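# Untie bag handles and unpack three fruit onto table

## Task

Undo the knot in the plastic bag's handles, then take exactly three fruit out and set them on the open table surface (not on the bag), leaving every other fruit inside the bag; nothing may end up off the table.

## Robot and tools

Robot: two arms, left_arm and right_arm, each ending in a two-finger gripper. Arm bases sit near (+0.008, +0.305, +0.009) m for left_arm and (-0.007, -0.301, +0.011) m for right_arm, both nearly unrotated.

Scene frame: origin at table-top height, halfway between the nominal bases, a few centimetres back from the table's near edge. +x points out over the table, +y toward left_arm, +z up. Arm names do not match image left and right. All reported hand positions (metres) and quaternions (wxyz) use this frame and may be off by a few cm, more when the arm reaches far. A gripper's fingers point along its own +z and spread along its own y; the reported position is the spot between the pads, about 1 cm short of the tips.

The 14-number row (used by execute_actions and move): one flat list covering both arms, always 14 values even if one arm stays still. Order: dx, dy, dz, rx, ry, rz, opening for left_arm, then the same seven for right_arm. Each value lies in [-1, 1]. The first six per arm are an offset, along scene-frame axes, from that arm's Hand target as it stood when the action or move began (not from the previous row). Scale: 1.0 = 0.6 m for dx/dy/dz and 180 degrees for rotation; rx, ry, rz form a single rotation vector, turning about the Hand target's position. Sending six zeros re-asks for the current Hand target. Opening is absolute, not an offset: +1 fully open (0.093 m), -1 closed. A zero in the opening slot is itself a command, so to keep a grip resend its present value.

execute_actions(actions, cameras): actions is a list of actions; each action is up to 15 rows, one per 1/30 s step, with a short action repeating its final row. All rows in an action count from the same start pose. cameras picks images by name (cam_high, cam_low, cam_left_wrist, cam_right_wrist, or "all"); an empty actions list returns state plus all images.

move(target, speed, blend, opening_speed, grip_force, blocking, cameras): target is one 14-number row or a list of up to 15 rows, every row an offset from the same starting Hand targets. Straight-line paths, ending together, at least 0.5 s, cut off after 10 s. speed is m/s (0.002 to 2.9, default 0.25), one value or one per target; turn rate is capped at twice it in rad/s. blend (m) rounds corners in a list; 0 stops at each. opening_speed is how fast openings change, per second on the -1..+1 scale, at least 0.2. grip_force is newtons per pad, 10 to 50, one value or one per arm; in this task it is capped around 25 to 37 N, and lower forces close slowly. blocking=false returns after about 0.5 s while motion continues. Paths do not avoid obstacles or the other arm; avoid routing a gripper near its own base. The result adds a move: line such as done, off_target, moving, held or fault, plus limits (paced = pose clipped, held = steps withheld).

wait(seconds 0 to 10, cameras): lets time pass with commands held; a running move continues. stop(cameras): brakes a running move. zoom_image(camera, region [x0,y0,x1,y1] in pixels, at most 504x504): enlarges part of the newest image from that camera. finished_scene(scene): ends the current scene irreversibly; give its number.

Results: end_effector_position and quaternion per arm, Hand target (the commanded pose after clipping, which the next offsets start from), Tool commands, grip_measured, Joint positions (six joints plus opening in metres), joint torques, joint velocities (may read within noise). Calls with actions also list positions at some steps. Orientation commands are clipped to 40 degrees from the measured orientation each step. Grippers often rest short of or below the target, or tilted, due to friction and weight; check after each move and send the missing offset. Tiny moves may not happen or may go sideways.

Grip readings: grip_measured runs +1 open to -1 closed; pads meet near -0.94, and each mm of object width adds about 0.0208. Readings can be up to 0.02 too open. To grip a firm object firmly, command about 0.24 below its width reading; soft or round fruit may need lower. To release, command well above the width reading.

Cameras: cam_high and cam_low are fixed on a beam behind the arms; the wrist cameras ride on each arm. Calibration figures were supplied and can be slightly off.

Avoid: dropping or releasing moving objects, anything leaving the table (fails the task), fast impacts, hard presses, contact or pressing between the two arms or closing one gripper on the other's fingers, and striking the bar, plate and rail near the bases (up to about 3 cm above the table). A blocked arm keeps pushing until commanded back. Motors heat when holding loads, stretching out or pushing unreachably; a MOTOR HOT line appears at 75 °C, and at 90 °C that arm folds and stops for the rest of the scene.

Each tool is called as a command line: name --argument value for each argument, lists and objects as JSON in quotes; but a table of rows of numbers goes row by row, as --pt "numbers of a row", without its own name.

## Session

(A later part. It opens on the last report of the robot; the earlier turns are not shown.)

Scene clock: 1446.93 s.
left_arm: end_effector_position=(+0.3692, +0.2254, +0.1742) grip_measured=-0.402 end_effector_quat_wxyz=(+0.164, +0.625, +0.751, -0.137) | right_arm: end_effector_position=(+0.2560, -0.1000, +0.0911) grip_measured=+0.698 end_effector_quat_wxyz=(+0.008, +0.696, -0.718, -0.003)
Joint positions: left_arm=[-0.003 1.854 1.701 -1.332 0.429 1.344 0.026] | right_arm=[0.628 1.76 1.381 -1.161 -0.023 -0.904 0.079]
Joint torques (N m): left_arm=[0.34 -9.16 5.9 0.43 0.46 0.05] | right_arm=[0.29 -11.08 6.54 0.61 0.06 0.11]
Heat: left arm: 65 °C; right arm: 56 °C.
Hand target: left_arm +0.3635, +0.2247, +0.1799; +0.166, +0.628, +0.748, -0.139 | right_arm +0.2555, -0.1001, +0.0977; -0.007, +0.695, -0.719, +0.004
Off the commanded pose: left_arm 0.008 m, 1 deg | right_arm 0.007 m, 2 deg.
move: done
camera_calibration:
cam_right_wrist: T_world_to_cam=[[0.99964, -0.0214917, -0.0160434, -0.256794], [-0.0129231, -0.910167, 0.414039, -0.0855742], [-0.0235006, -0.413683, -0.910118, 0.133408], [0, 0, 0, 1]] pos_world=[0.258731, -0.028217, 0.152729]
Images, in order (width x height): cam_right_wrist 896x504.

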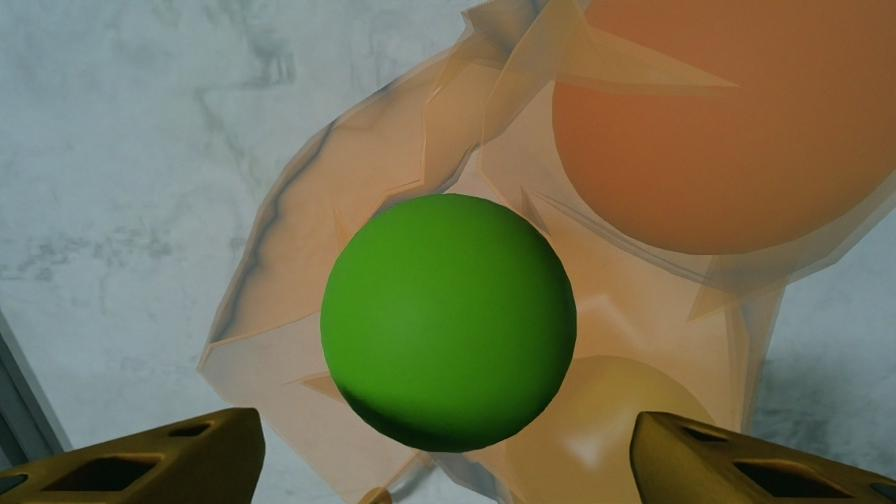

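move --pt "0 0 0 0 0 0 -0.4 0.0 -0.003 -0.078 0 0 0 0.68" --pt "0 0 0 0 0 0 -0.4 0 -0.003 -0.078 0 0 0 0.2" --speed 0.1 --grip_force 22 --cameras '["cam_right_wrist"]'

move --target '[0,0,0,0,0,0,-0.4,-0.01,-0.01,0.1,0,0,0,0.2]' --speed 0.06 --cameras '["cam_right_wrist","cam_low"]'

zoom_image --camera "cam_low" --region '[220, 255, 370, 350]'

Scene clock: 1467.13 s.
left_arm: end_effector_position=(+0.3692, +0.2254, +0.1742) grip_measured=-0.402 end_effector_quat_wxyz=(+0.164, +0.625, +0.751, -0.137) | right_arm: end_effector_position=(+0.2571, -0.1001, +0.0567) grip_measured=+0.227 end_effector_quat_wxyz=(-0.013, +0.696, -0.718, +0.000)
Joint positions: left_arm=[-0.003 1.854 1.701 -1.332 0.429 1.344 0.026] | right_arm=[0.628 1.76 1.239 -0.979 -0.023 -0.904 0.056]
Joint torques (N m): left_arm=[0.35 -9.11 5.93 0.46 0.44 0.07] | right_arm=[0.2 -6.91 6.42 0.74 0.03 0.07]
Heat: left arm: 65 °C; right arm: 54 °C.
Hand target: left_arm +0.3635, +0.2247, +0.1799; +0.166, +0.628, +0.748, -0.139 | right_arm +0.2556, -0.1019, +0.0510; -0.007, +0.695, -0.718, +0.004
Off the commanded pose: left_arm 0.008 m, 1 deg | right_arm 0.006 m, 1 deg.
grip_force (N): 22, 22
move: done
camera_calibration:
cam_right_wrist: T_world_to_cam=[[0.999638, -0.0207032, 0.0171887, -0.260235], [-0.025778, -0.920012, 0.39104, -0.0677843], [0.00771803, -0.391342, -0.920213, 0.0969551], [0, 0, 0, 1]] pos_world=[0.257645, -0.0298075, 0.120199]
Images, in order (width x height): cam_right_wrist 896x504.

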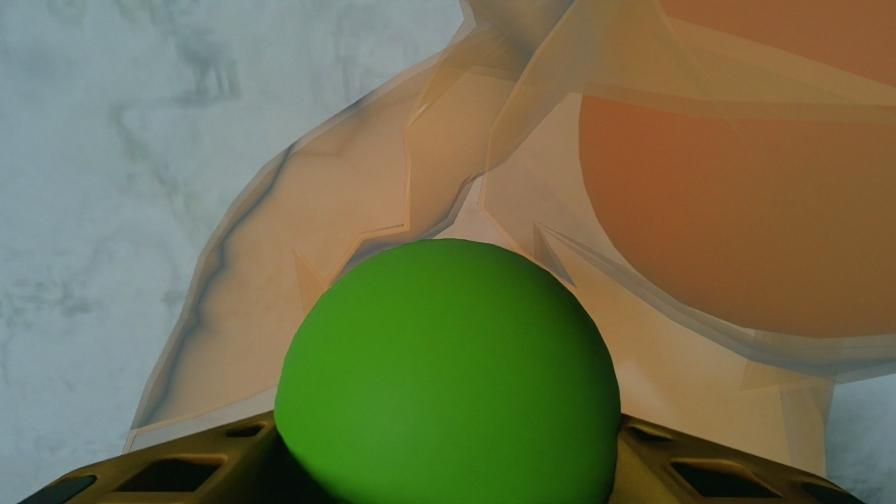

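Scene clock: 1468.80 s.
left_arm: end_effector_position=(+0.3692, +0.2254, +0.1742) grip_measured=-0.402 end_effector_quat_wxyz=(+0.164, +0.625, +0.751, -0.137) | right_arm: end_effector_position=(+0.2453, -0.1079, +0.0931) grip_measured=+0.201 end_effector_quat_wxyz=(+0.011, +0.696, -0.718, -0.003)
Joint positions: left_arm=[-0.003 1.854 1.701 -1.332 0.429 1.344 0.026] | right_arm=[0.628 1.715 1.333 -1.165 -0.023 -0.904 0.055]
Joint torques (N m): left_arm=[0.36 -9.13 5.97 0.45 0.47 0.06] | right_arm=[-0.46 -10.62 11.11 0.24 0.07 -0.01]
Heat: left arm: 65 °C; right arm: 54 °C.
Hand target: left_arm +0.3635, +0.2247, +0.1799; +0.166, +0.628, +0.748, -0.139 | right_arm +0.2496, -0.1079, +0.1110; -0.007, +0.695, -0.718, +0.004
Off the commanded pose: left_arm 0.008 m, 1 deg | right_arm 0.018 m, 2 deg.
grip_force (N): 22, 22
move: off_target (right_arm)
camera_calibration:
cam_right_wrist: T_world_to_cam=[[0.999552, -0.0217199, -0.0206153, -0.245814], [-0.0111277, -0.908529, 0.417674, -0.0943725], [-0.0278014, -0.417257, -0.908363, 0.132198], [0, 0, 0, 1]] pos_world=[0.248329, -0.0359185, 0.154434]
Images, in order (width x height): cam_low 896x504, cam_right_wrist 896x504.

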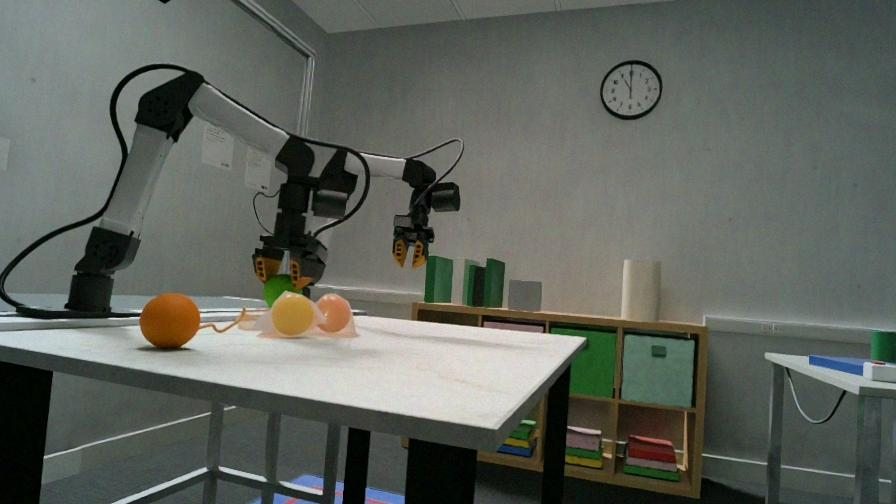

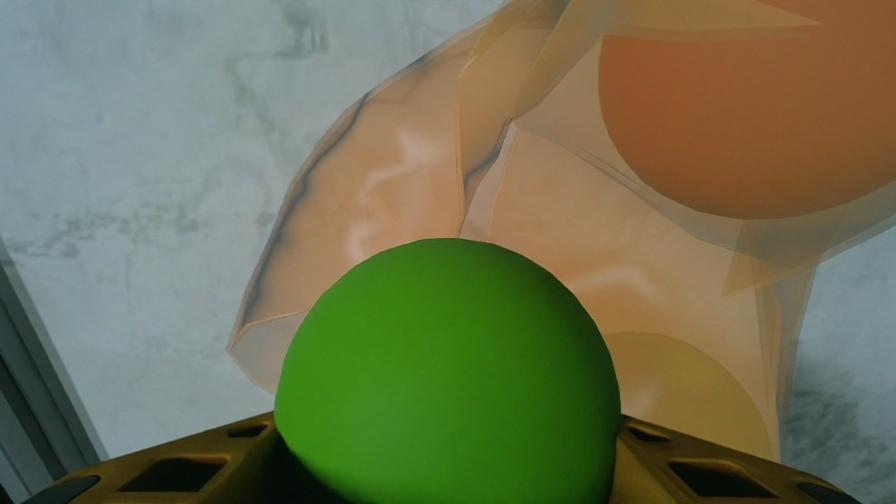

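Scaled by 3.360 from the camera's 896x504 image, which has a finer 1280x720 frame.

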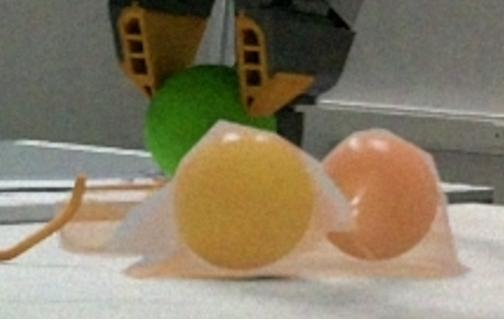

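move --pt "0 0 0 0 0 0 -0.4 0 -0.08 0.09 0 0 0 0.2" --pt "0 0 0 0 0 0 -0.4 0.29 -0.458 0.085 0 0 -0.4 0.2" --speed 0.15 --blend 0.03

move --target '[0,0,0,0,0,0,-0.4,0,0,-0.165,0,0,0,0.2]' --speed 0.08 --cameras '["cam_low","cam_right_wrist"]'

zoom_image --camera "cam_low" --region '[190, 255, 350, 370]'

Scene clock: 1494.40 s.
left_arm: end_effector_position=(+0.3692, +0.2254, +0.1742) grip_measured=-0.402 end_effector_quat_wxyz=(+0.164, +0.625, +0.751, -0.137) | right_arm: end_effector_position=(+0.4224, -0.3787, +0.1593) grip_measured=+0.200 end_effector_quat_wxyz=(+0.016, -0.151, +0.988, -0.017)
Joint positions: left_arm=[-0.003 1.854 1.701 -1.332 0.429 1.344 0.026] | right_arm=[-0.214 2.21 2.261 -1.563 -0.027 -0.507 0.055]
Joint torques (N m): left_arm=[0.34 -9.14 5.87 0.45 0.45 0.07] | right_arm=[-1.02 -9.92 11.21 0.36 -0.12 0.11]
Heat: left arm: 65 °C; right arm: 58 °C.
Hand target: left_arm +0.3635, +0.2247, +0.1799; +0.166, +0.628, +0.748, -0.139 | right_arm +0.4236, -0.3826, +0.1620; +0.003, -0.140, +0.990, -0.008
Off the commanded pose: left_arm 0.008 m, 1 deg | right_arm 0.005 m, 2 deg.
joint sent to its limit (right arm) — joint 4 (wrist pitch), lower limit. The joint targets still meet the commanded pose.
grip_force (N): 22, 22
move: done

Scene clock: 1496.30 s.
left_arm: end_effector_position=(+0.3692, +0.2254, +0.1742) grip_measured=-0.402 end_effector_quat_wxyz=(+0.164, +0.625, +0.751, -0.137) | right_arm: end_effector_position=(+0.4227, -0.3831, +0.0692) grip_measured=+0.201 end_effector_quat_wxyz=(+0.002, -0.145, +0.989, -0.012)
Joint positions: left_arm=[-0.003 1.854 1.701 -1.332 0.429 1.344 0.026] | right_arm=[-0.214 2.21 1.9 -1.232 -0.027 -0.496 0.055]
Joint torques (N m): left_arm=[0.34 -9.17 5.93 0.46 0.45 0.08] | right_arm=[-0.23 -10.78 6.84 0.75 -0.1 0.11]
Heat: left arm: 65 °C; right arm: 58 °C.
Hand target: left_arm +0.3635, +0.2247, +0.1799; +0.166, +0.628, +0.748, -0.139 | right_arm +0.4235, -0.3826, +0.0630; +0.003, -0.140, +0.990, -0.008
Off the commanded pose: left_arm 0.008 m, 1 deg | right_arm 0.006 m, 1 deg.
grip_force (N): 22, 22
move: done
camera_calibration:
cam_right_wrist: T_world_to_cam=[[0.296198, -0.954826, 0.0239637, -0.492799], [-0.875285, -0.261311, 0.406932, 0.281512], [-0.382287, -0.141507, -0.913144, 0.256445], [0, 0, 0, 1]] pos_world=[0.490405, -0.360687, 0.131424]
Images, in order (width x height): cam_low 896x504, cam_right_wrist 896x504.

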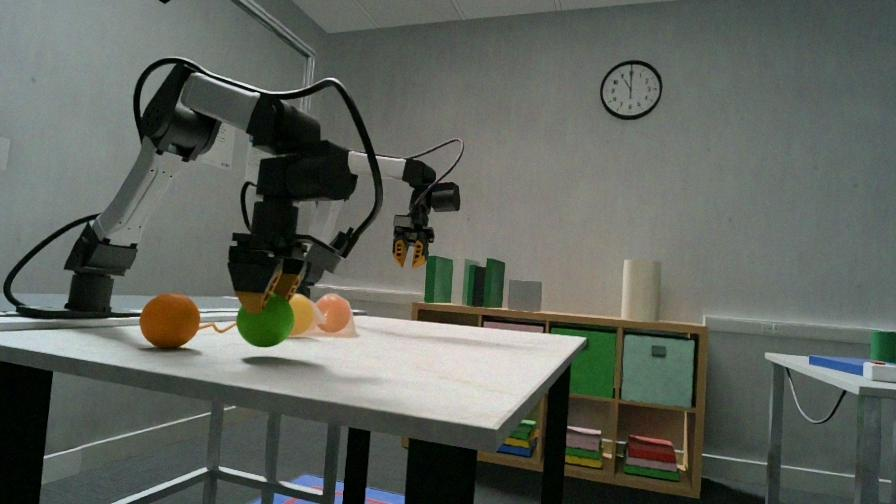

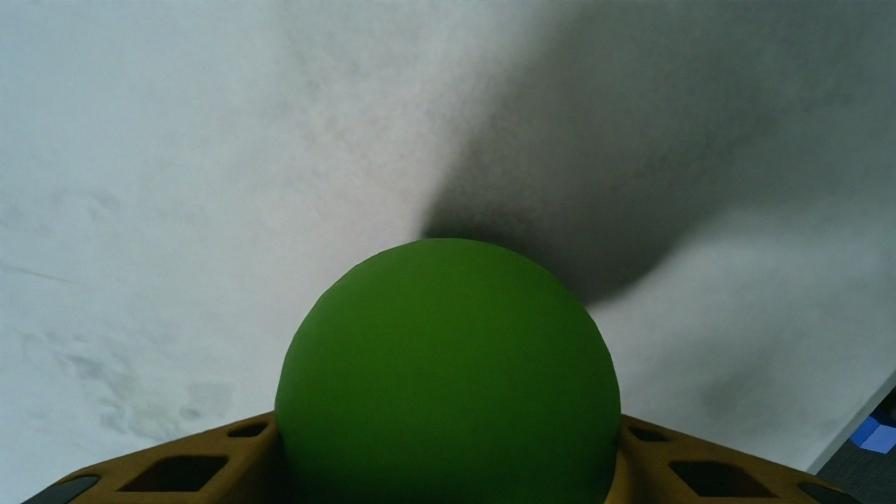

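Scaled by 3.150 from the camera's 896x504 image, which has a finer 1280x720 frame.

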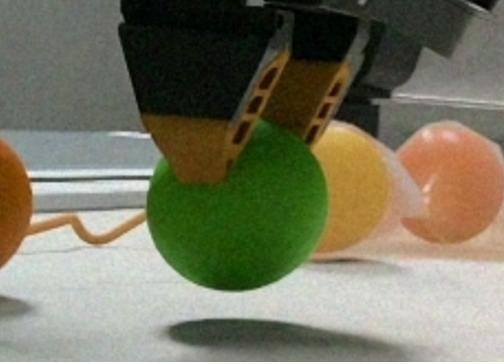

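move --target '[0,0,0,0,0,0,-0.4,0,0,-0.0185,0,0,0,0.2]' --speed 0.05 --cameras '["cam_low"]'

zoom_image --camera "cam_low" --region '[210, 275, 330, 360]'

Scene clock: 1505.80 s.
left_arm: end_effector_position=(+0.3692, +0.2254, +0.1742) grip_measured=-0.402 end_effector_quat_wxyz=(+0.164, +0.625, +0.751, -0.137) | right_arm: end_effector_position=(+0.4233, -0.3837, +0.0607) grip_measured=+0.200 end_effector_quat_wxyz=(+0.005, -0.145, +0.989, -0.013)
Joint positions: left_arm=[-0.003 1.854 1.701 -1.332 0.429 1.344 0.026] | right_arm=[-0.214 2.21 1.867 -1.192 -0.027 -0.495 0.055]
Joint torques (N m): left_arm=[0.36 -9.14 5.91 0.44 0.45 0.07] | right_arm=[-0.13 -10.25 6.79 0.78 -0.09 0.08]
Heat: left arm: 65 °C; right arm: 56 °C.
Hand target: left_arm +0.3635, +0.2247, +0.1799; +0.166, +0.628, +0.748, -0.139 | right_arm +0.4236, -0.3826, +0.0519; +0.003, -0.140, +0.990, -0.008
Off the commanded pose: left_arm 0.008 m, 1 deg | right_arm 0.009 m, 1 deg.
grip_force (N): 22, 22
move: done
Images, in order (width x height): cam_low 896x504.

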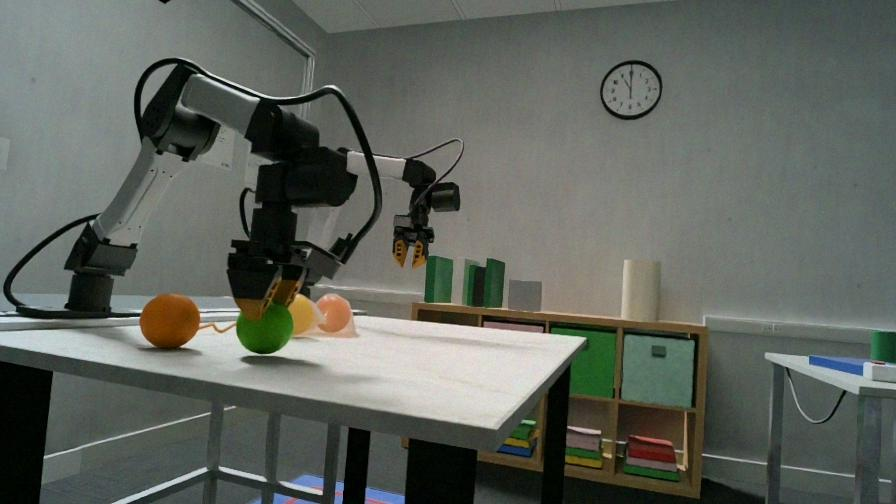

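Scaled by 4.200 from the camera's 896x504 image, which has a finer 1280x720 frame.

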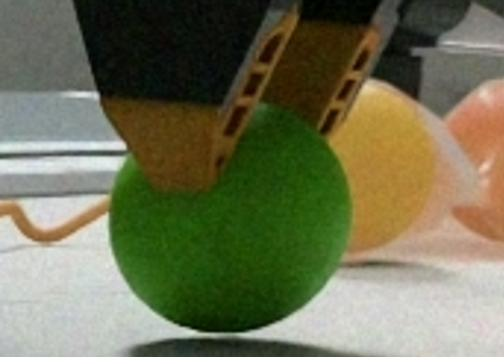

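move --pt "0 0 0 0 0 0 -0.4 0 0 -0.0095 0 0 0 0.2" --pt "0 0 0 0 0 0 -0.4 0 0 -0.0095 0 0 0 0.9" --speed 0.04 --opening_speed 0.25 --cameras '["cam_low"]'

zoom_image --camera "cam_low" --region '[210, 275, 330, 370]'

Scene clock: 1515.83 s.
left_arm: end_effector_position=(+0.3692, +0.2254, +0.1742) grip_measured=-0.402 end_effector_quat_wxyz=(+0.164, +0.625, +0.751, -0.137) | right_arm: end_effector_position=(+0.4245, -0.3838, +0.0572) grip_measured=+0.898 end_effector_quat_wxyz=(+0.009, -0.144, +0.989, -0.014)
Joint positions: left_arm=[-0.003 1.854 1.701 -1.332 0.429 1.344 0.026] | right_arm=[-0.214 2.21 1.852 -1.171 -0.028 -0.494 0.088]
Joint torques (N m): left_arm=[0.31 -9.18 5.9 0.45 0.43 0.07] | right_arm=[-0.03 -9.98 6.58 0.76 -0.1 0.08]
Heat: left arm: 65 °C; right arm: 55 °C.
Hand target: left_arm +0.3635, +0.2247, +0.1799; +0.166, +0.628, +0.748, -0.139 | right_arm +0.4235, -0.3826, +0.0462; +0.003, -0.140, +0.990, -0.008
Off the commanded pose: left_arm 0.008 m, 1 deg | right_arm 0.011 m, 1 deg.
grip_force (N): 22, 22
move: off_target (right_arm); target 2's new opening was sent with right_arm's hand 0.011 m and 1 deg from that target
Images, in order (width x height): cam_low 896x504.

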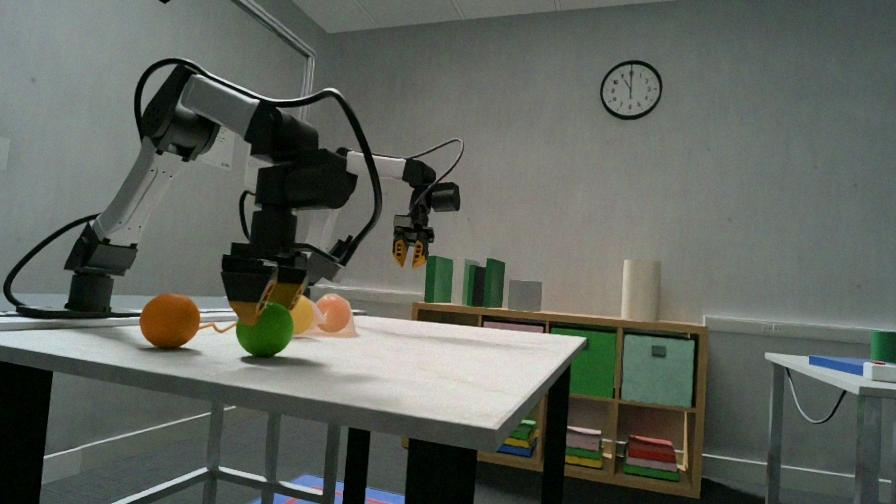

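Scaled by 4.200 from the camera's 896x504 image, which has a finer 1280x720 frame.

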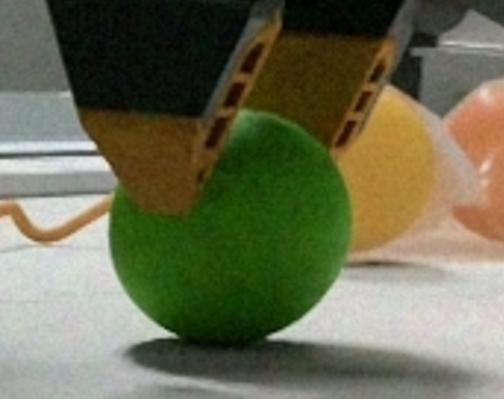

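move --pt "0 0 0 0 0 0 -0.4 0 0 0.15 0 0 0 0.9" --pt "0 0 0 0 0 0 -0.4 -0.19 0.5 0.22 0 0 0.4 0.6" --speed 0.25 --blend 0.04 --cameras '["cam_right_wrist","cam_high"]'

zoom_image --camera "cam_high" --region '[380, 130, 530, 250]'

Scene clock: 1531.83 s.
left_arm: end_effector_position=(+0.3692, +0.2254, +0.1742) grip_measured=-0.402 end_effector_quat_wxyz=(+0.164, +0.625, +0.751, -0.137) | right_arm: end_effector_position=(+0.3083, -0.0812, +0.1734) grip_measured=+0.602 end_effector_quat_wxyz=(-0.010, +0.692, -0.721, -0.001)
Joint positions: left_arm=[-0.003 1.854 1.701 -1.332 0.429 1.344 0.026] | right_arm=[0.58 1.945 1.955 -1.516 -0.028 -0.941 0.074]
Joint torques (N m): left_arm=[0.34 -9.11 5.87 0.44 0.45 0.07] | right_arm=[-0.27 -8.47 11 0.31 0.1 -0.11]
Heat: left arm: 65 °C; right arm: 55 °C.
Hand target: left_arm +0.3635, +0.2247, +0.1799; +0.166, +0.628, +0.748, -0.139 | right_arm +0.3096, -0.0827, +0.1782; -0.007, +0.695, -0.719, +0.004
Off the commanded pose: left_arm 0.008 m, 1 deg | right_arm 0.005 m, 1 deg.
grip_force (N): 22, 22
move: done
camera_calibration:
cam_right_wrist: T_world_to_cam=[[0.999433, -0.0316972, 0.011314, -0.312772], [-0.0335921, -0.918796, 0.3933, -0.0926155], [-0.00207124, -0.393457, -0.919341, 0.213998], [0, 0, 0, 1]] pos_world=[0.309927, -0.0108099, 0.236701]
Images, in order (width x height): cam_high 896x504, cam_right_wrist 896x504.

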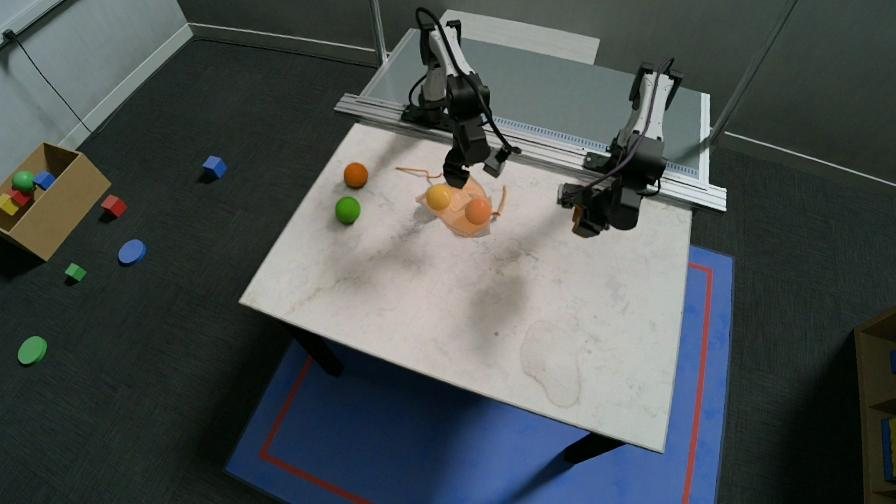

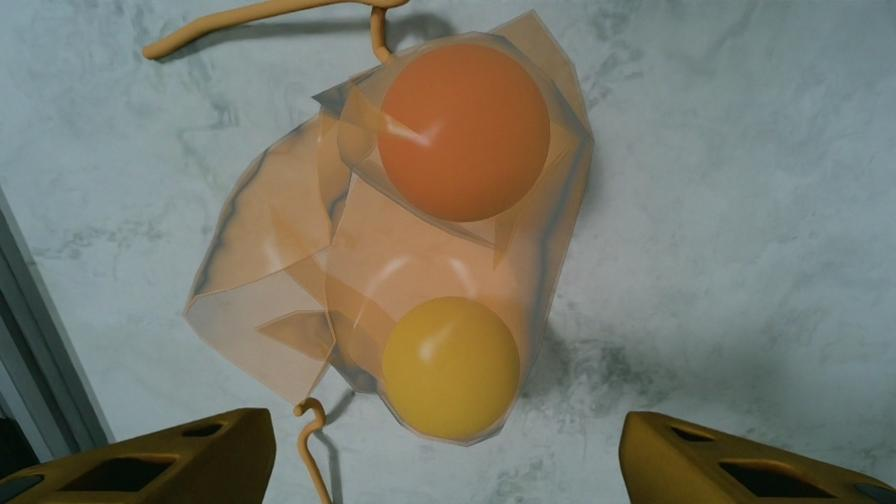

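Scaled by 3.360 from the camera's 896x504 image, which has a finer 1280x720 frame.

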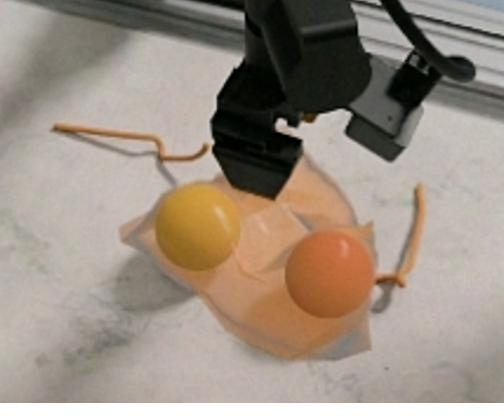

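zoom_image --camera "cam_right_wrist" --region '[180, 280, 480, 504]'

Scaled by 1.680 from the camera's 896x504 image, which has a finer 1280x720 frame.

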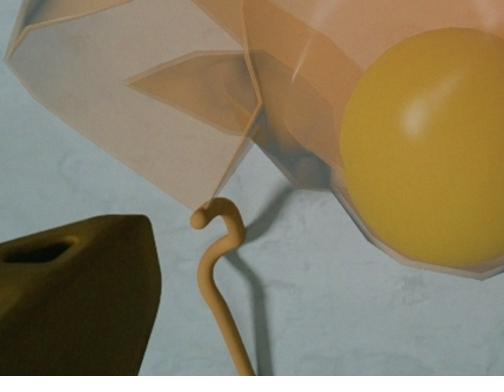

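move --target '[0,0,0,0,0,0,-0.4,-0.151,-0.25,-0.145,0,0,0,-0.2]' --speed 0.2 --grip_force 50 --cameras '["cam_right_wrist"]'

Scene clock: 1650.00 s.
left_arm: end_effector_position=(+0.3692, +0.2254, +0.1742) grip_measured=-0.402 end_effector_quat_wxyz=(+0.164, +0.625, +0.751, -0.137) | right_arm: end_effector_position=(+0.2191, -0.2321, +0.0897) grip_measured=-0.198 end_effector_quat_wxyz=(+0.005, +0.695, -0.719, +0.002)
Joint positions: left_arm=[-0.003 1.854 1.701 -1.332 0.429 1.344 0.026] | right_arm=[0.257 1.409 0.992 -1.124 -0.027 -1.27 0.036]
Joint torques (N m): left_arm=[0.35 -9.18 5.93 0.46 0.44 0.07] | right_arm=[-0.77 -6.79 6.57 0.67 -0.12 -0.09]
Heat: left arm: 65 °C; right arm: 63 °C.
Hand target: left_arm +0.3635, +0.2247, +0.1799; +0.166, +0.628, +0.748, -0.139 | right_arm +0.2189, -0.2326, +0.0912; -0.007, +0.695, -0.718, +0.004
Off the commanded pose: left_arm 0.008 m, 1 deg | right_arm 0.002 m, 1 deg.
move: done
camera_calibration:
cam_right_wrist: T_world_to_cam=[[0.999669, -0.025366, -0.00420392, -0.224683], [-0.0213094, -0.908841, 0.416597, -0.20381], [-0.0143881, -0.41637, -0.909081, 0.0740004], [0, 0, 0, 1]] pos_world=[0.22133, -0.160119, 0.151234]
Images, in order (width x height): cam_right_wrist 896x504.

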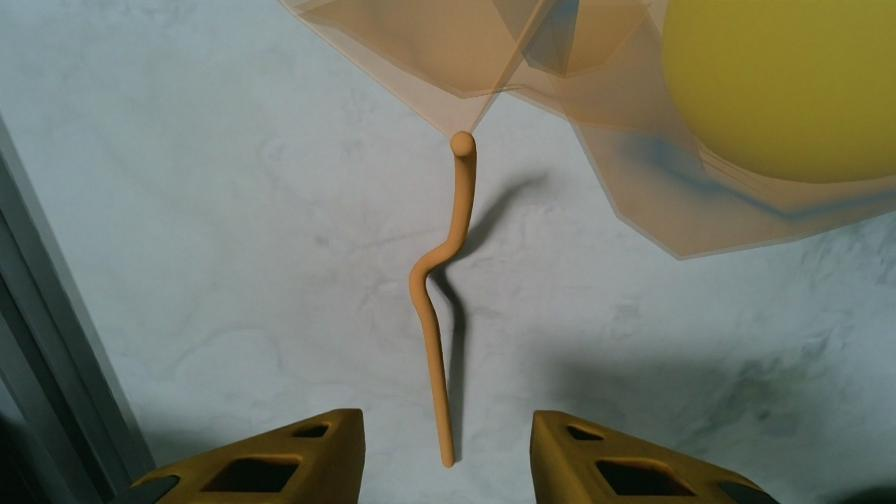

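move --pt "0 0 0 0 0 0 -0.4 0.011 0.0543 -0.06 0 0 0 -0.4" --pt "0 0 0 0 0 0 -0.4 0.011 0.0543 -0.104 0 0 0 -0.4" --speed 0.1 --cameras '["cam_right_wrist"]'

Scene clock: 1663.80 s.
left_arm: end_effector_position=(+0.3692, +0.2254, +0.1742) grip_measured=-0.402 end_effector_quat_wxyz=(+0.164, +0.625, +0.751, -0.137) | right_arm: end_effector_position=(+0.2278, -0.2008, +0.0334) grip_measured=-0.398 end_effector_quat_wxyz=(-0.010, +0.696, -0.718, +0.006)
Joint positions: left_arm=[-0.003 1.854 1.701 -1.332 0.429 1.344 0.026] | right_arm=[0.375 1.526 0.867 -0.848 -0.027 -1.156 0.026]
Joint torques (N m): left_arm=[0.38 -9.16 5.87 0.45 0.44 0.07] | right_arm=[0.28 -4.63 6.48 0.72 -0.04 0.1]
Heat: left arm: 65 °C; right arm: 59 °C.
Hand target: left_arm +0.3635, +0.2247, +0.1799; +0.166, +0.628, +0.748, -0.139 | right_arm +0.2256, -0.2001, +0.0288; -0.007, +0.695, -0.719, +0.004
Off the commanded pose: left_arm 0.008 m, 1 deg | right_arm 0.005 m, 0 deg.
move: done
camera_calibration:
cam_right_wrist: T_world_to_cam=[[0.999525, -0.0211304, 0.0224272, -0.232832], [-0.0283718, -0.915066, 0.402305, -0.150854], [0.0120215, -0.402751, -0.915231, 0.0328945], [0, 0, 0, 1]] pos_world=[0.228046, -0.129712, 0.096017]
Images, in order (width x height): cam_right_wrist 896x504.

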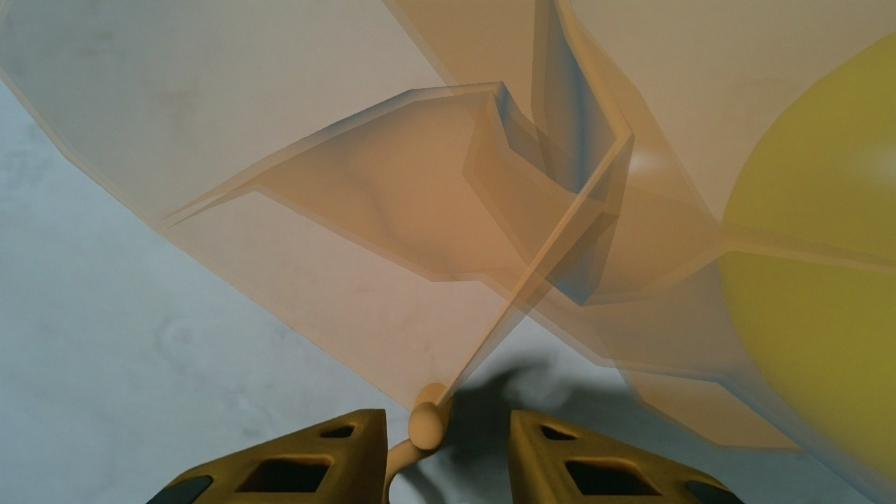

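move --target '[0,0,0,0,0,0,-0.4,0,0.0,0,0,0,0,-1]' --speed 0.1

move --pt "0 0 0 0 0 0 -0.4 0 -0.03 0.09 0 0 0 -1" --pt "0 0 0 0 0 0 -0.4 0.1 -0.06 0.12 0 0 0 -1" --speed 0.08 --blend 0.02 --cameras '["cam_right_wrist","cam_high"]'

zoom_image --camera "cam_high" --region '[380, 130, 530, 250]'

Scene clock: 1673.00 s.
left_arm: end_effector_position=(+0.3692, +0.2254, +0.1742) grip_measured=-0.402 end_effector_quat_wxyz=(+0.164, +0.625, +0.751, -0.137) | right_arm: end_effector_position=(+0.2279, -0.2007, +0.0334) grip_measured=-0.987 end_effector_quat_wxyz=(-0.010, +0.696, -0.718, +0.006)
Joint positions: left_arm=[-0.003 1.854 1.701 -1.332 0.429 1.344 0.026] | right_arm=[0.375 1.526 0.867 -0.848 -0.027 -1.156 0]
Joint torques (N m): left_arm=[0.38 -9.17 5.86 0.44 0.45 0.06] | right_arm=[0.24 -4.62 6.42 0.73 -0.07 0.07]
Heat: left arm: 65 °C; right arm: 58 °C.
Hand target: left_arm +0.3635, +0.2247, +0.1799; +0.166, +0.628, +0.748, -0.139 | right_arm +0.2256, -0.2001, +0.0288; -0.007, +0.695, -0.718, +0.004
Off the commanded pose: left_arm 0.008 m, 1 deg | right_arm 0.005 m, 0 deg.
move: done

Scene clock: 1675.17 s.
left_arm: end_effector_position=(+0.3692, +0.2254, +0.1742) grip_measured=-0.402 end_effector_quat_wxyz=(+0.164, +0.625, +0.751, -0.137) | right_arm: end_effector_position=(+0.2828, -0.2357, +0.0964) grip_measured=-0.987 end_effector_quat_wxyz=(-0.007, +0.696, -0.718, +0.010)
Joint positions: left_arm=[-0.003 1.854 1.701 -1.332 0.429 1.344 0.026] | right_arm=[0.187 1.612 1.214 -1.116 -0.027 -1.342 0]
Joint torques (N m): left_arm=[0.36 -9.17 5.87 0.46 0.45 0.07] | right_arm=[-0.99 -5.31 11.11 0.26 -0.17 -0.07]
Heat: left arm: 65 °C; right arm: 58 °C.
Hand target: left_arm +0.3635, +0.2247, +0.1799; +0.166, +0.628, +0.748, -0.139 | right_arm +0.2856, -0.2361, +0.1008; -0.007, +0.695, -0.719, +0.004
Off the commanded pose: left_arm 0.008 m, 1 deg | right_arm 0.005 m, 1 deg.
move: done
camera_calibration:
cam_right_wrist: T_world_to_cam=[[0.999458, -0.0224152, 0.0241224, -0.290382], [-0.0303714, -0.910564, 0.412251, -0.205892], [0.0127243, -0.41276, -0.910751, 0.0728507], [0, 0, 0, 1]] pos_world=[0.283045, -0.163917, 0.158233]
Images, in order (width x height): cam_high 896x504, cam_right_wrist 896x504.

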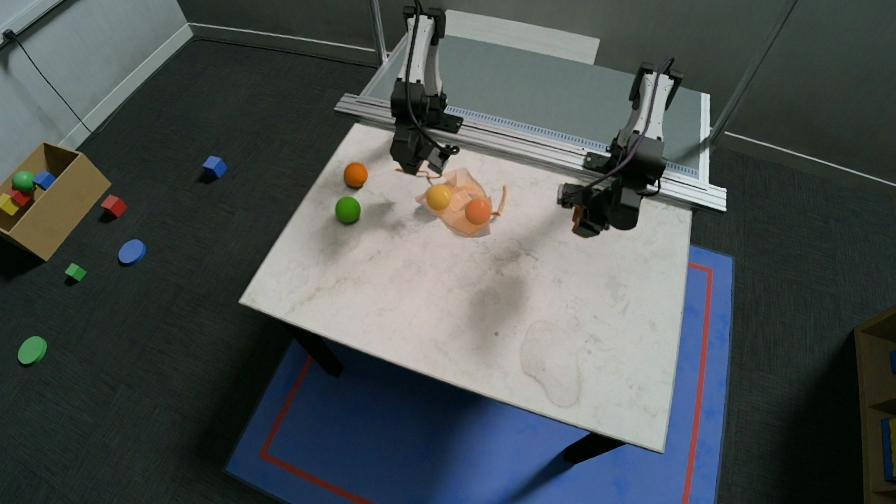

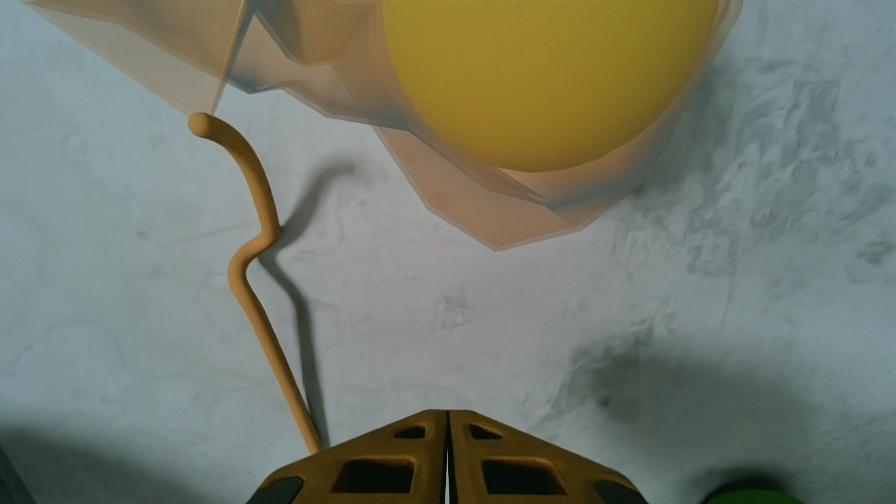

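Scaled by 3.360 from the camera's 896x504 image, which has a finer 1280x720 frame.

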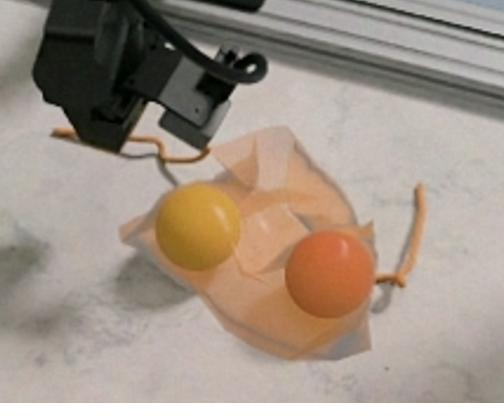

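move --pt "0 0 0 0 0 0 -0.4 -0.095 0.055 -0.06 0 0 0 -0.4" --pt "0 0 0 0 0 0 -0.4 -0.095 0.055 -0.138 0 0 0 -0.4" --speed 0.12 --cameras '["cam_right_wrist"]'

Scene clock: 1692.30 s.
left_arm: end_effector_position=(+0.3692, +0.2254, +0.1742) grip_measured=-0.402 end_effector_quat_wxyz=(+0.164, +0.625, +0.751, -0.137) | right_arm: end_effector_position=(+0.2311, -0.2038, +0.0228) grip_measured=-0.402 end_effector_quat_wxyz=(-0.010, +0.696, -0.718, +0.006)
Joint positions: left_arm=[-0.003 1.854 1.701 -1.332 0.429 1.344 0.026] | right_arm=[0.36 1.554 0.847 -0.8 -0.028 -1.171 0.026]
Joint torques (N m): left_arm=[0.31 -9.13 5.93 0.46 0.43 0.07] | right_arm=[0.24 -4.64 6.24 0.75 -0.04 0.09]
Heat: left arm: 65 °C; right arm: 59 °C.
Hand target: left_arm +0.3635, +0.2247, +0.1799; +0.166, +0.628, +0.748, -0.139 | right_arm +0.2287, -0.2031, +0.0181; -0.007, +0.695, -0.719, +0.005
Off the commanded pose: left_arm 0.008 m, 1 deg | right_arm 0.005 m, 0 deg.
move: done
camera_calibration:
cam_right_wrist: T_world_to_cam=[[0.99951, -0.0209931, 0.0232383, -0.235904], [-0.0285713, -0.915108, 0.402196, -0.149193], [0.0128222, -0.402663, -0.915259, 0.0217752], [0, 0, 0, 1]] pos_world=[0.231247, -0.132712, 0.085417]
Images, in order (width x height): cam_right_wrist 896x504.

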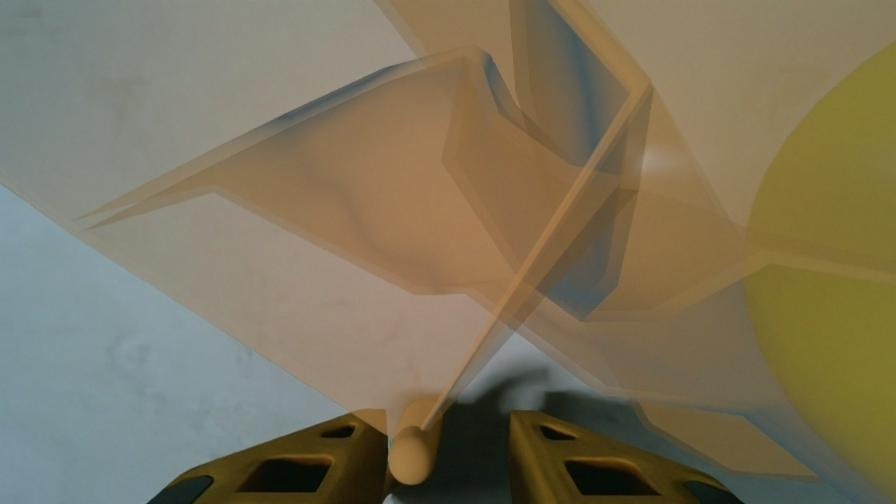

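move --target '[0,0,0,0,0,0,-0.4,-0.006,0.0,0,0,0,0,-1]' --speed 0.1 --cameras '["cam_right_wrist"]'

Scene clock: 1703.93 s.
left_arm: end_effector_position=(+0.3692, +0.2254, +0.1742) grip_measured=-0.402 end_effector_quat_wxyz=(+0.164, +0.625, +0.751, -0.137) | right_arm: end_effector_position=(+0.2277, -0.2036, +0.0204) grip_measured=-0.949 end_effector_quat_wxyz=(-0.007, +0.696, -0.718, +0.005)
Joint positions: left_arm=[-0.003 1.854 1.701 -1.332 0.429 1.344 0.026] | right_arm=[0.366 1.554 0.837 -0.797 -0.028 -1.166 0]
Joint torques (N m): left_arm=[0.29 -9.11 5.86 0.45 0.44 0.07] | right_arm=[0.28 -5.85 5.94 0.73 -0.04 0.06]
Heat: left arm: 65 °C; right arm: 57 °C.
Hand target: left_arm +0.3635, +0.2247, +0.1799; +0.166, +0.628, +0.748, -0.139 | right_arm +0.2250, -0.2031, +0.0180; -0.007, +0.696, -0.718, +0.004
Off the commanded pose: left_arm 0.008 m, 1 deg | right_arm 0.004 m, 0 deg.
move: done
camera_calibration:
cam_right_wrist: T_world_to_cam=[[0.999664, -0.0205068, 0.0158798, -0.232198], [-0.0251802, -0.914111, 0.404681, -0.148809], [0.00621717, -0.404944, -0.91432, 0.0206845], [0, 0, 0, 1]] pos_world=[0.228245, -0.132413, 0.0828195]
Images, in order (width x height): cam_right_wrist 896x504.

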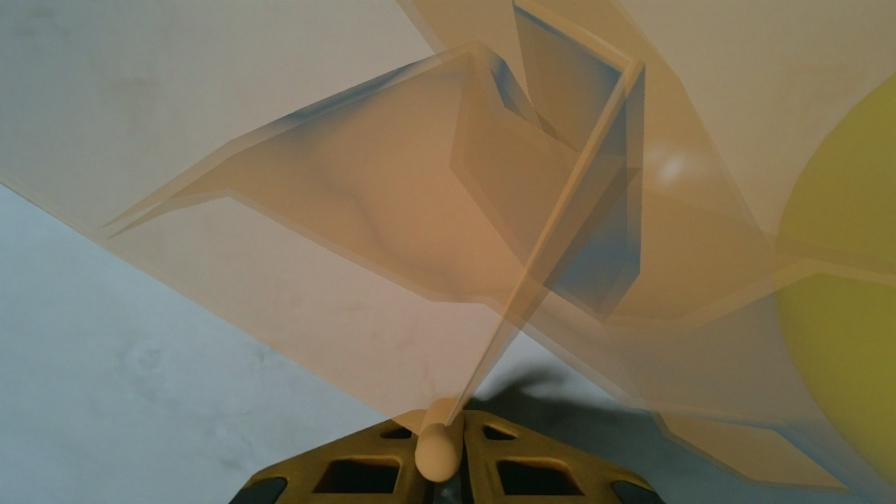

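move --pt "0 0 0 0 0 0 -0.4 0.02 -0.04 0.11 0 0 0 -1" --pt "0 0 0 0 0 0 -0.4 0.15 -0.06 0.13 0 0 0 -1" --speed 0.08 --blend 0.02 --cameras '["cam_right_wrist","cam_high"]'

zoom_image --camera "cam_high" --region '[380, 130, 530, 250]'

Scene clock: 1715.23 s.
left_arm: end_effector_position=(+0.3692, +0.2254, +0.1742) grip_measured=-0.402 end_effector_quat_wxyz=(+0.164, +0.625, +0.751, -0.137) | right_arm: end_effector_position=(+0.3119, -0.2381, +0.0919) grip_measured=-0.949 end_effector_quat_wxyz=(-0.007, +0.696, -0.718, +0.010)
Joint positions: left_arm=[-0.003 1.854 1.701 -1.332 0.429 1.344 0.026] | right_arm=[0.162 1.721 1.319 -1.113 -0.028 -1.368 0]
Joint torques (N m): left_arm=[0.32 -9.14 5.87 0.45 0.46 0.06] | right_arm=[-1.01 -6.23 11.11 0.26 -0.18 -0.11]
Heat: left arm: 65 °C; right arm: 56 °C.
Hand target: left_arm +0.3635, +0.2247, +0.1799; +0.166, +0.628, +0.748, -0.139 | right_arm +0.3150, -0.2391, +0.0960; -0.007, +0.695, -0.719, +0.004
Off the commanded pose: left_arm 0.008 m, 1 deg | right_arm 0.005 m, 1 deg.
move: done
camera_calibration:
cam_right_wrist: T_world_to_cam=[[0.999495, -0.021183, 0.0236819, -0.319154], [-0.0290713, -0.910464, 0.412565, -0.205867], [0.0128221, -0.413046, -0.91062, 0.0672524], [0, 0, 0, 1]] pos_world=[0.312146, -0.166417, 0.153733]
Images, in order (width x height): cam_high 896x504, cam_right_wrist 896x504.

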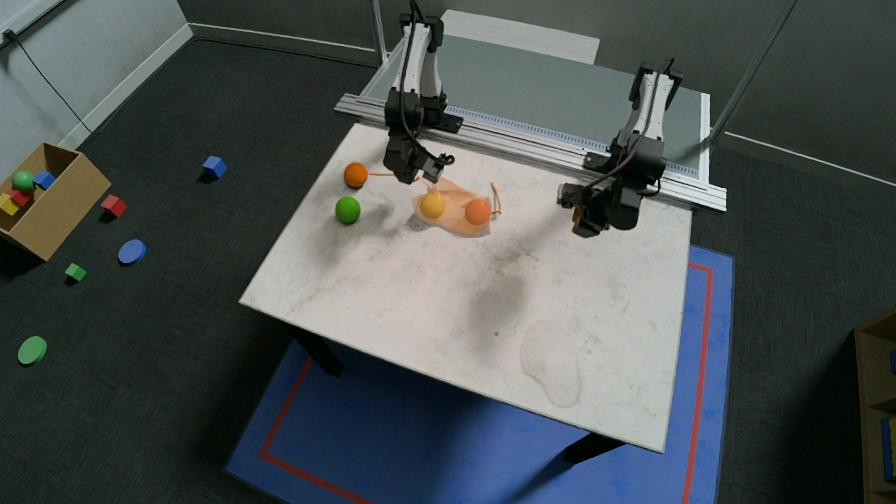

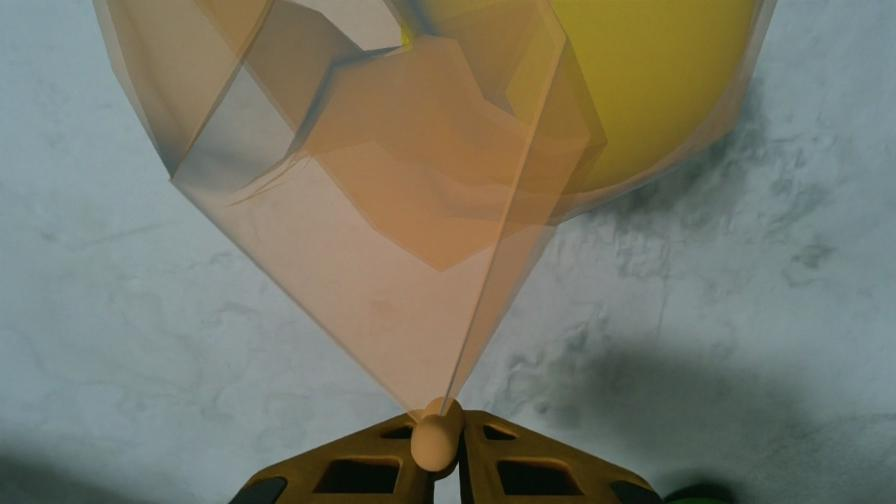

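Scaled by 3.360 from the camera's 896x504 image, which has a finer 1280x720 frame.

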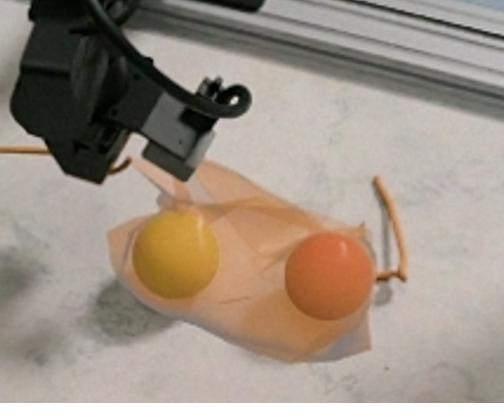

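move --pt "0 0 0 0 0 0 -0.4 0.14 0.0 0.03 0 0 0 -1" --speed 0.08 --cameras '["cam_right_wrist","cam_high","cam_left_wrist"]'

zoom_image --camera "cam_high" --region '[380, 130, 530, 250]'

Scene clock: 1726.53 s.
left_arm: end_effector_position=(+0.3692, +0.2254, +0.1742) grip_measured=-0.402 end_effector_quat_wxyz=(+0.164, +0.625, +0.751, -0.137) | right_arm: end_effector_position=(+0.3966, -0.2360, +0.1116) grip_measured=-0.949 end_effector_quat_wxyz=(-0.007, +0.697, -0.717, +0.011)
Joint positions: left_arm=[-0.003 1.854 1.701 -1.332 0.429 1.344 0.026] | right_arm=[0.129 2.04 1.826 -1.301 -0.03 -1.404 0]
Joint torques (N m): left_arm=[0.34 -9.1 5.89 0.45 0.44 0.06] | right_arm=[-1.07 -8.62 11.52 0.3 -0.16 -0.08]
Heat: left arm: 65 °C; right arm: 56 °C.
Hand target: left_arm +0.3635, +0.2247, +0.1799; +0.166, +0.628, +0.748, -0.139 | right_arm +0.3990, -0.2391, +0.1140; -0.007, +0.695, -0.719, +0.005
Off the commanded pose: left_arm 0.008 m, 1 deg | right_arm 0.005 m, 1 deg.
move: done
camera_calibration:
cam_left_wrist: T_world_to_cam=[[-0.984641, -0.174556, 0.00341046, 0.401475], [-0.174561, 0.984645, -0.00123801, -0.117541], [-0.00314199, -0.00181434, -0.999993, 0.264685], [0, 0, 0, 1]] pos_world=[0.375622, 0.186297, 0.263169]
cam_right_wrist: T_world_to_cam=[[0.9995, -0.0188802, 0.025373, -0.403855], [-0.0276677, -0.910634, 0.412286, -0.210164], [0.0153215, -0.412782, -0.910701, 0.0840431], [0, 0, 0, 1]] pos_world=[0.39655, -0.164316, 0.173433]
Images, in order (width x height): cam_high 896x504, cam_left_wrist 896x504, cam_right_wrist 896x504.

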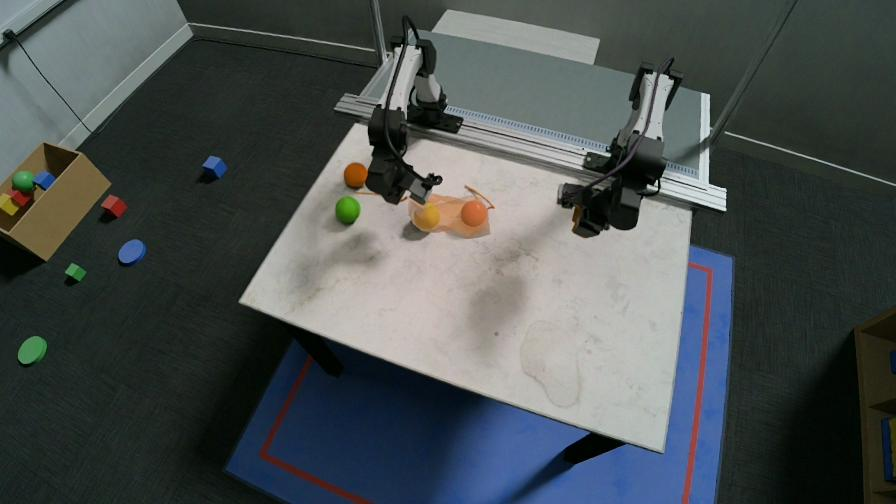

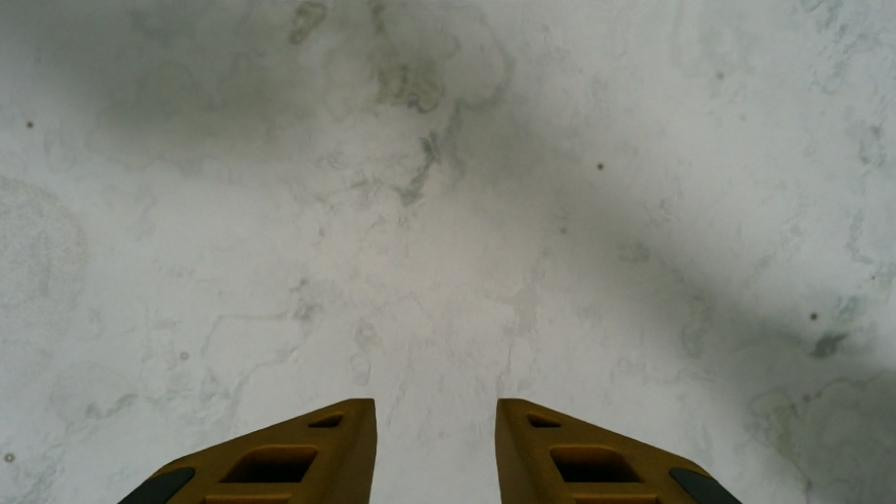

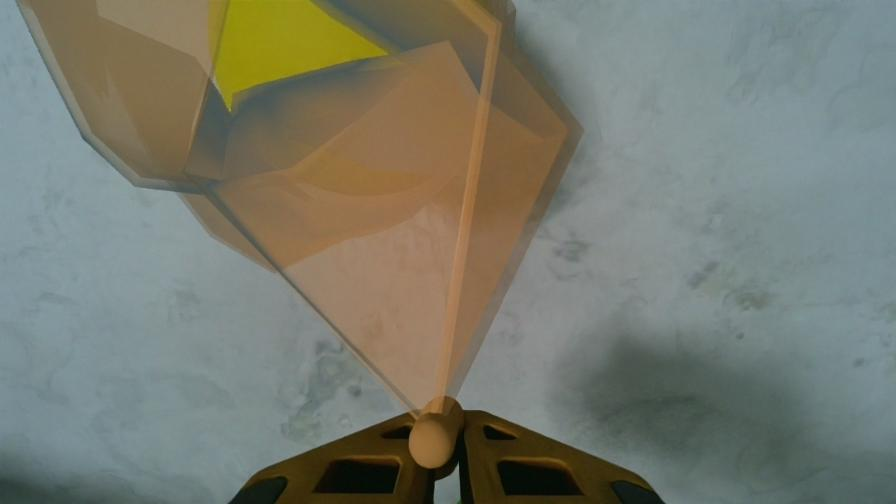

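Scaled by 3.360 from the camera's 896x504 image, which has a finer 1280x720 frame.

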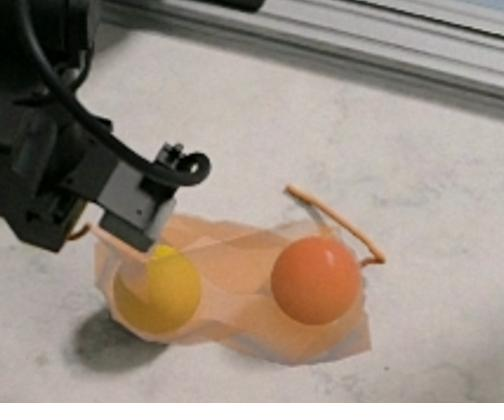

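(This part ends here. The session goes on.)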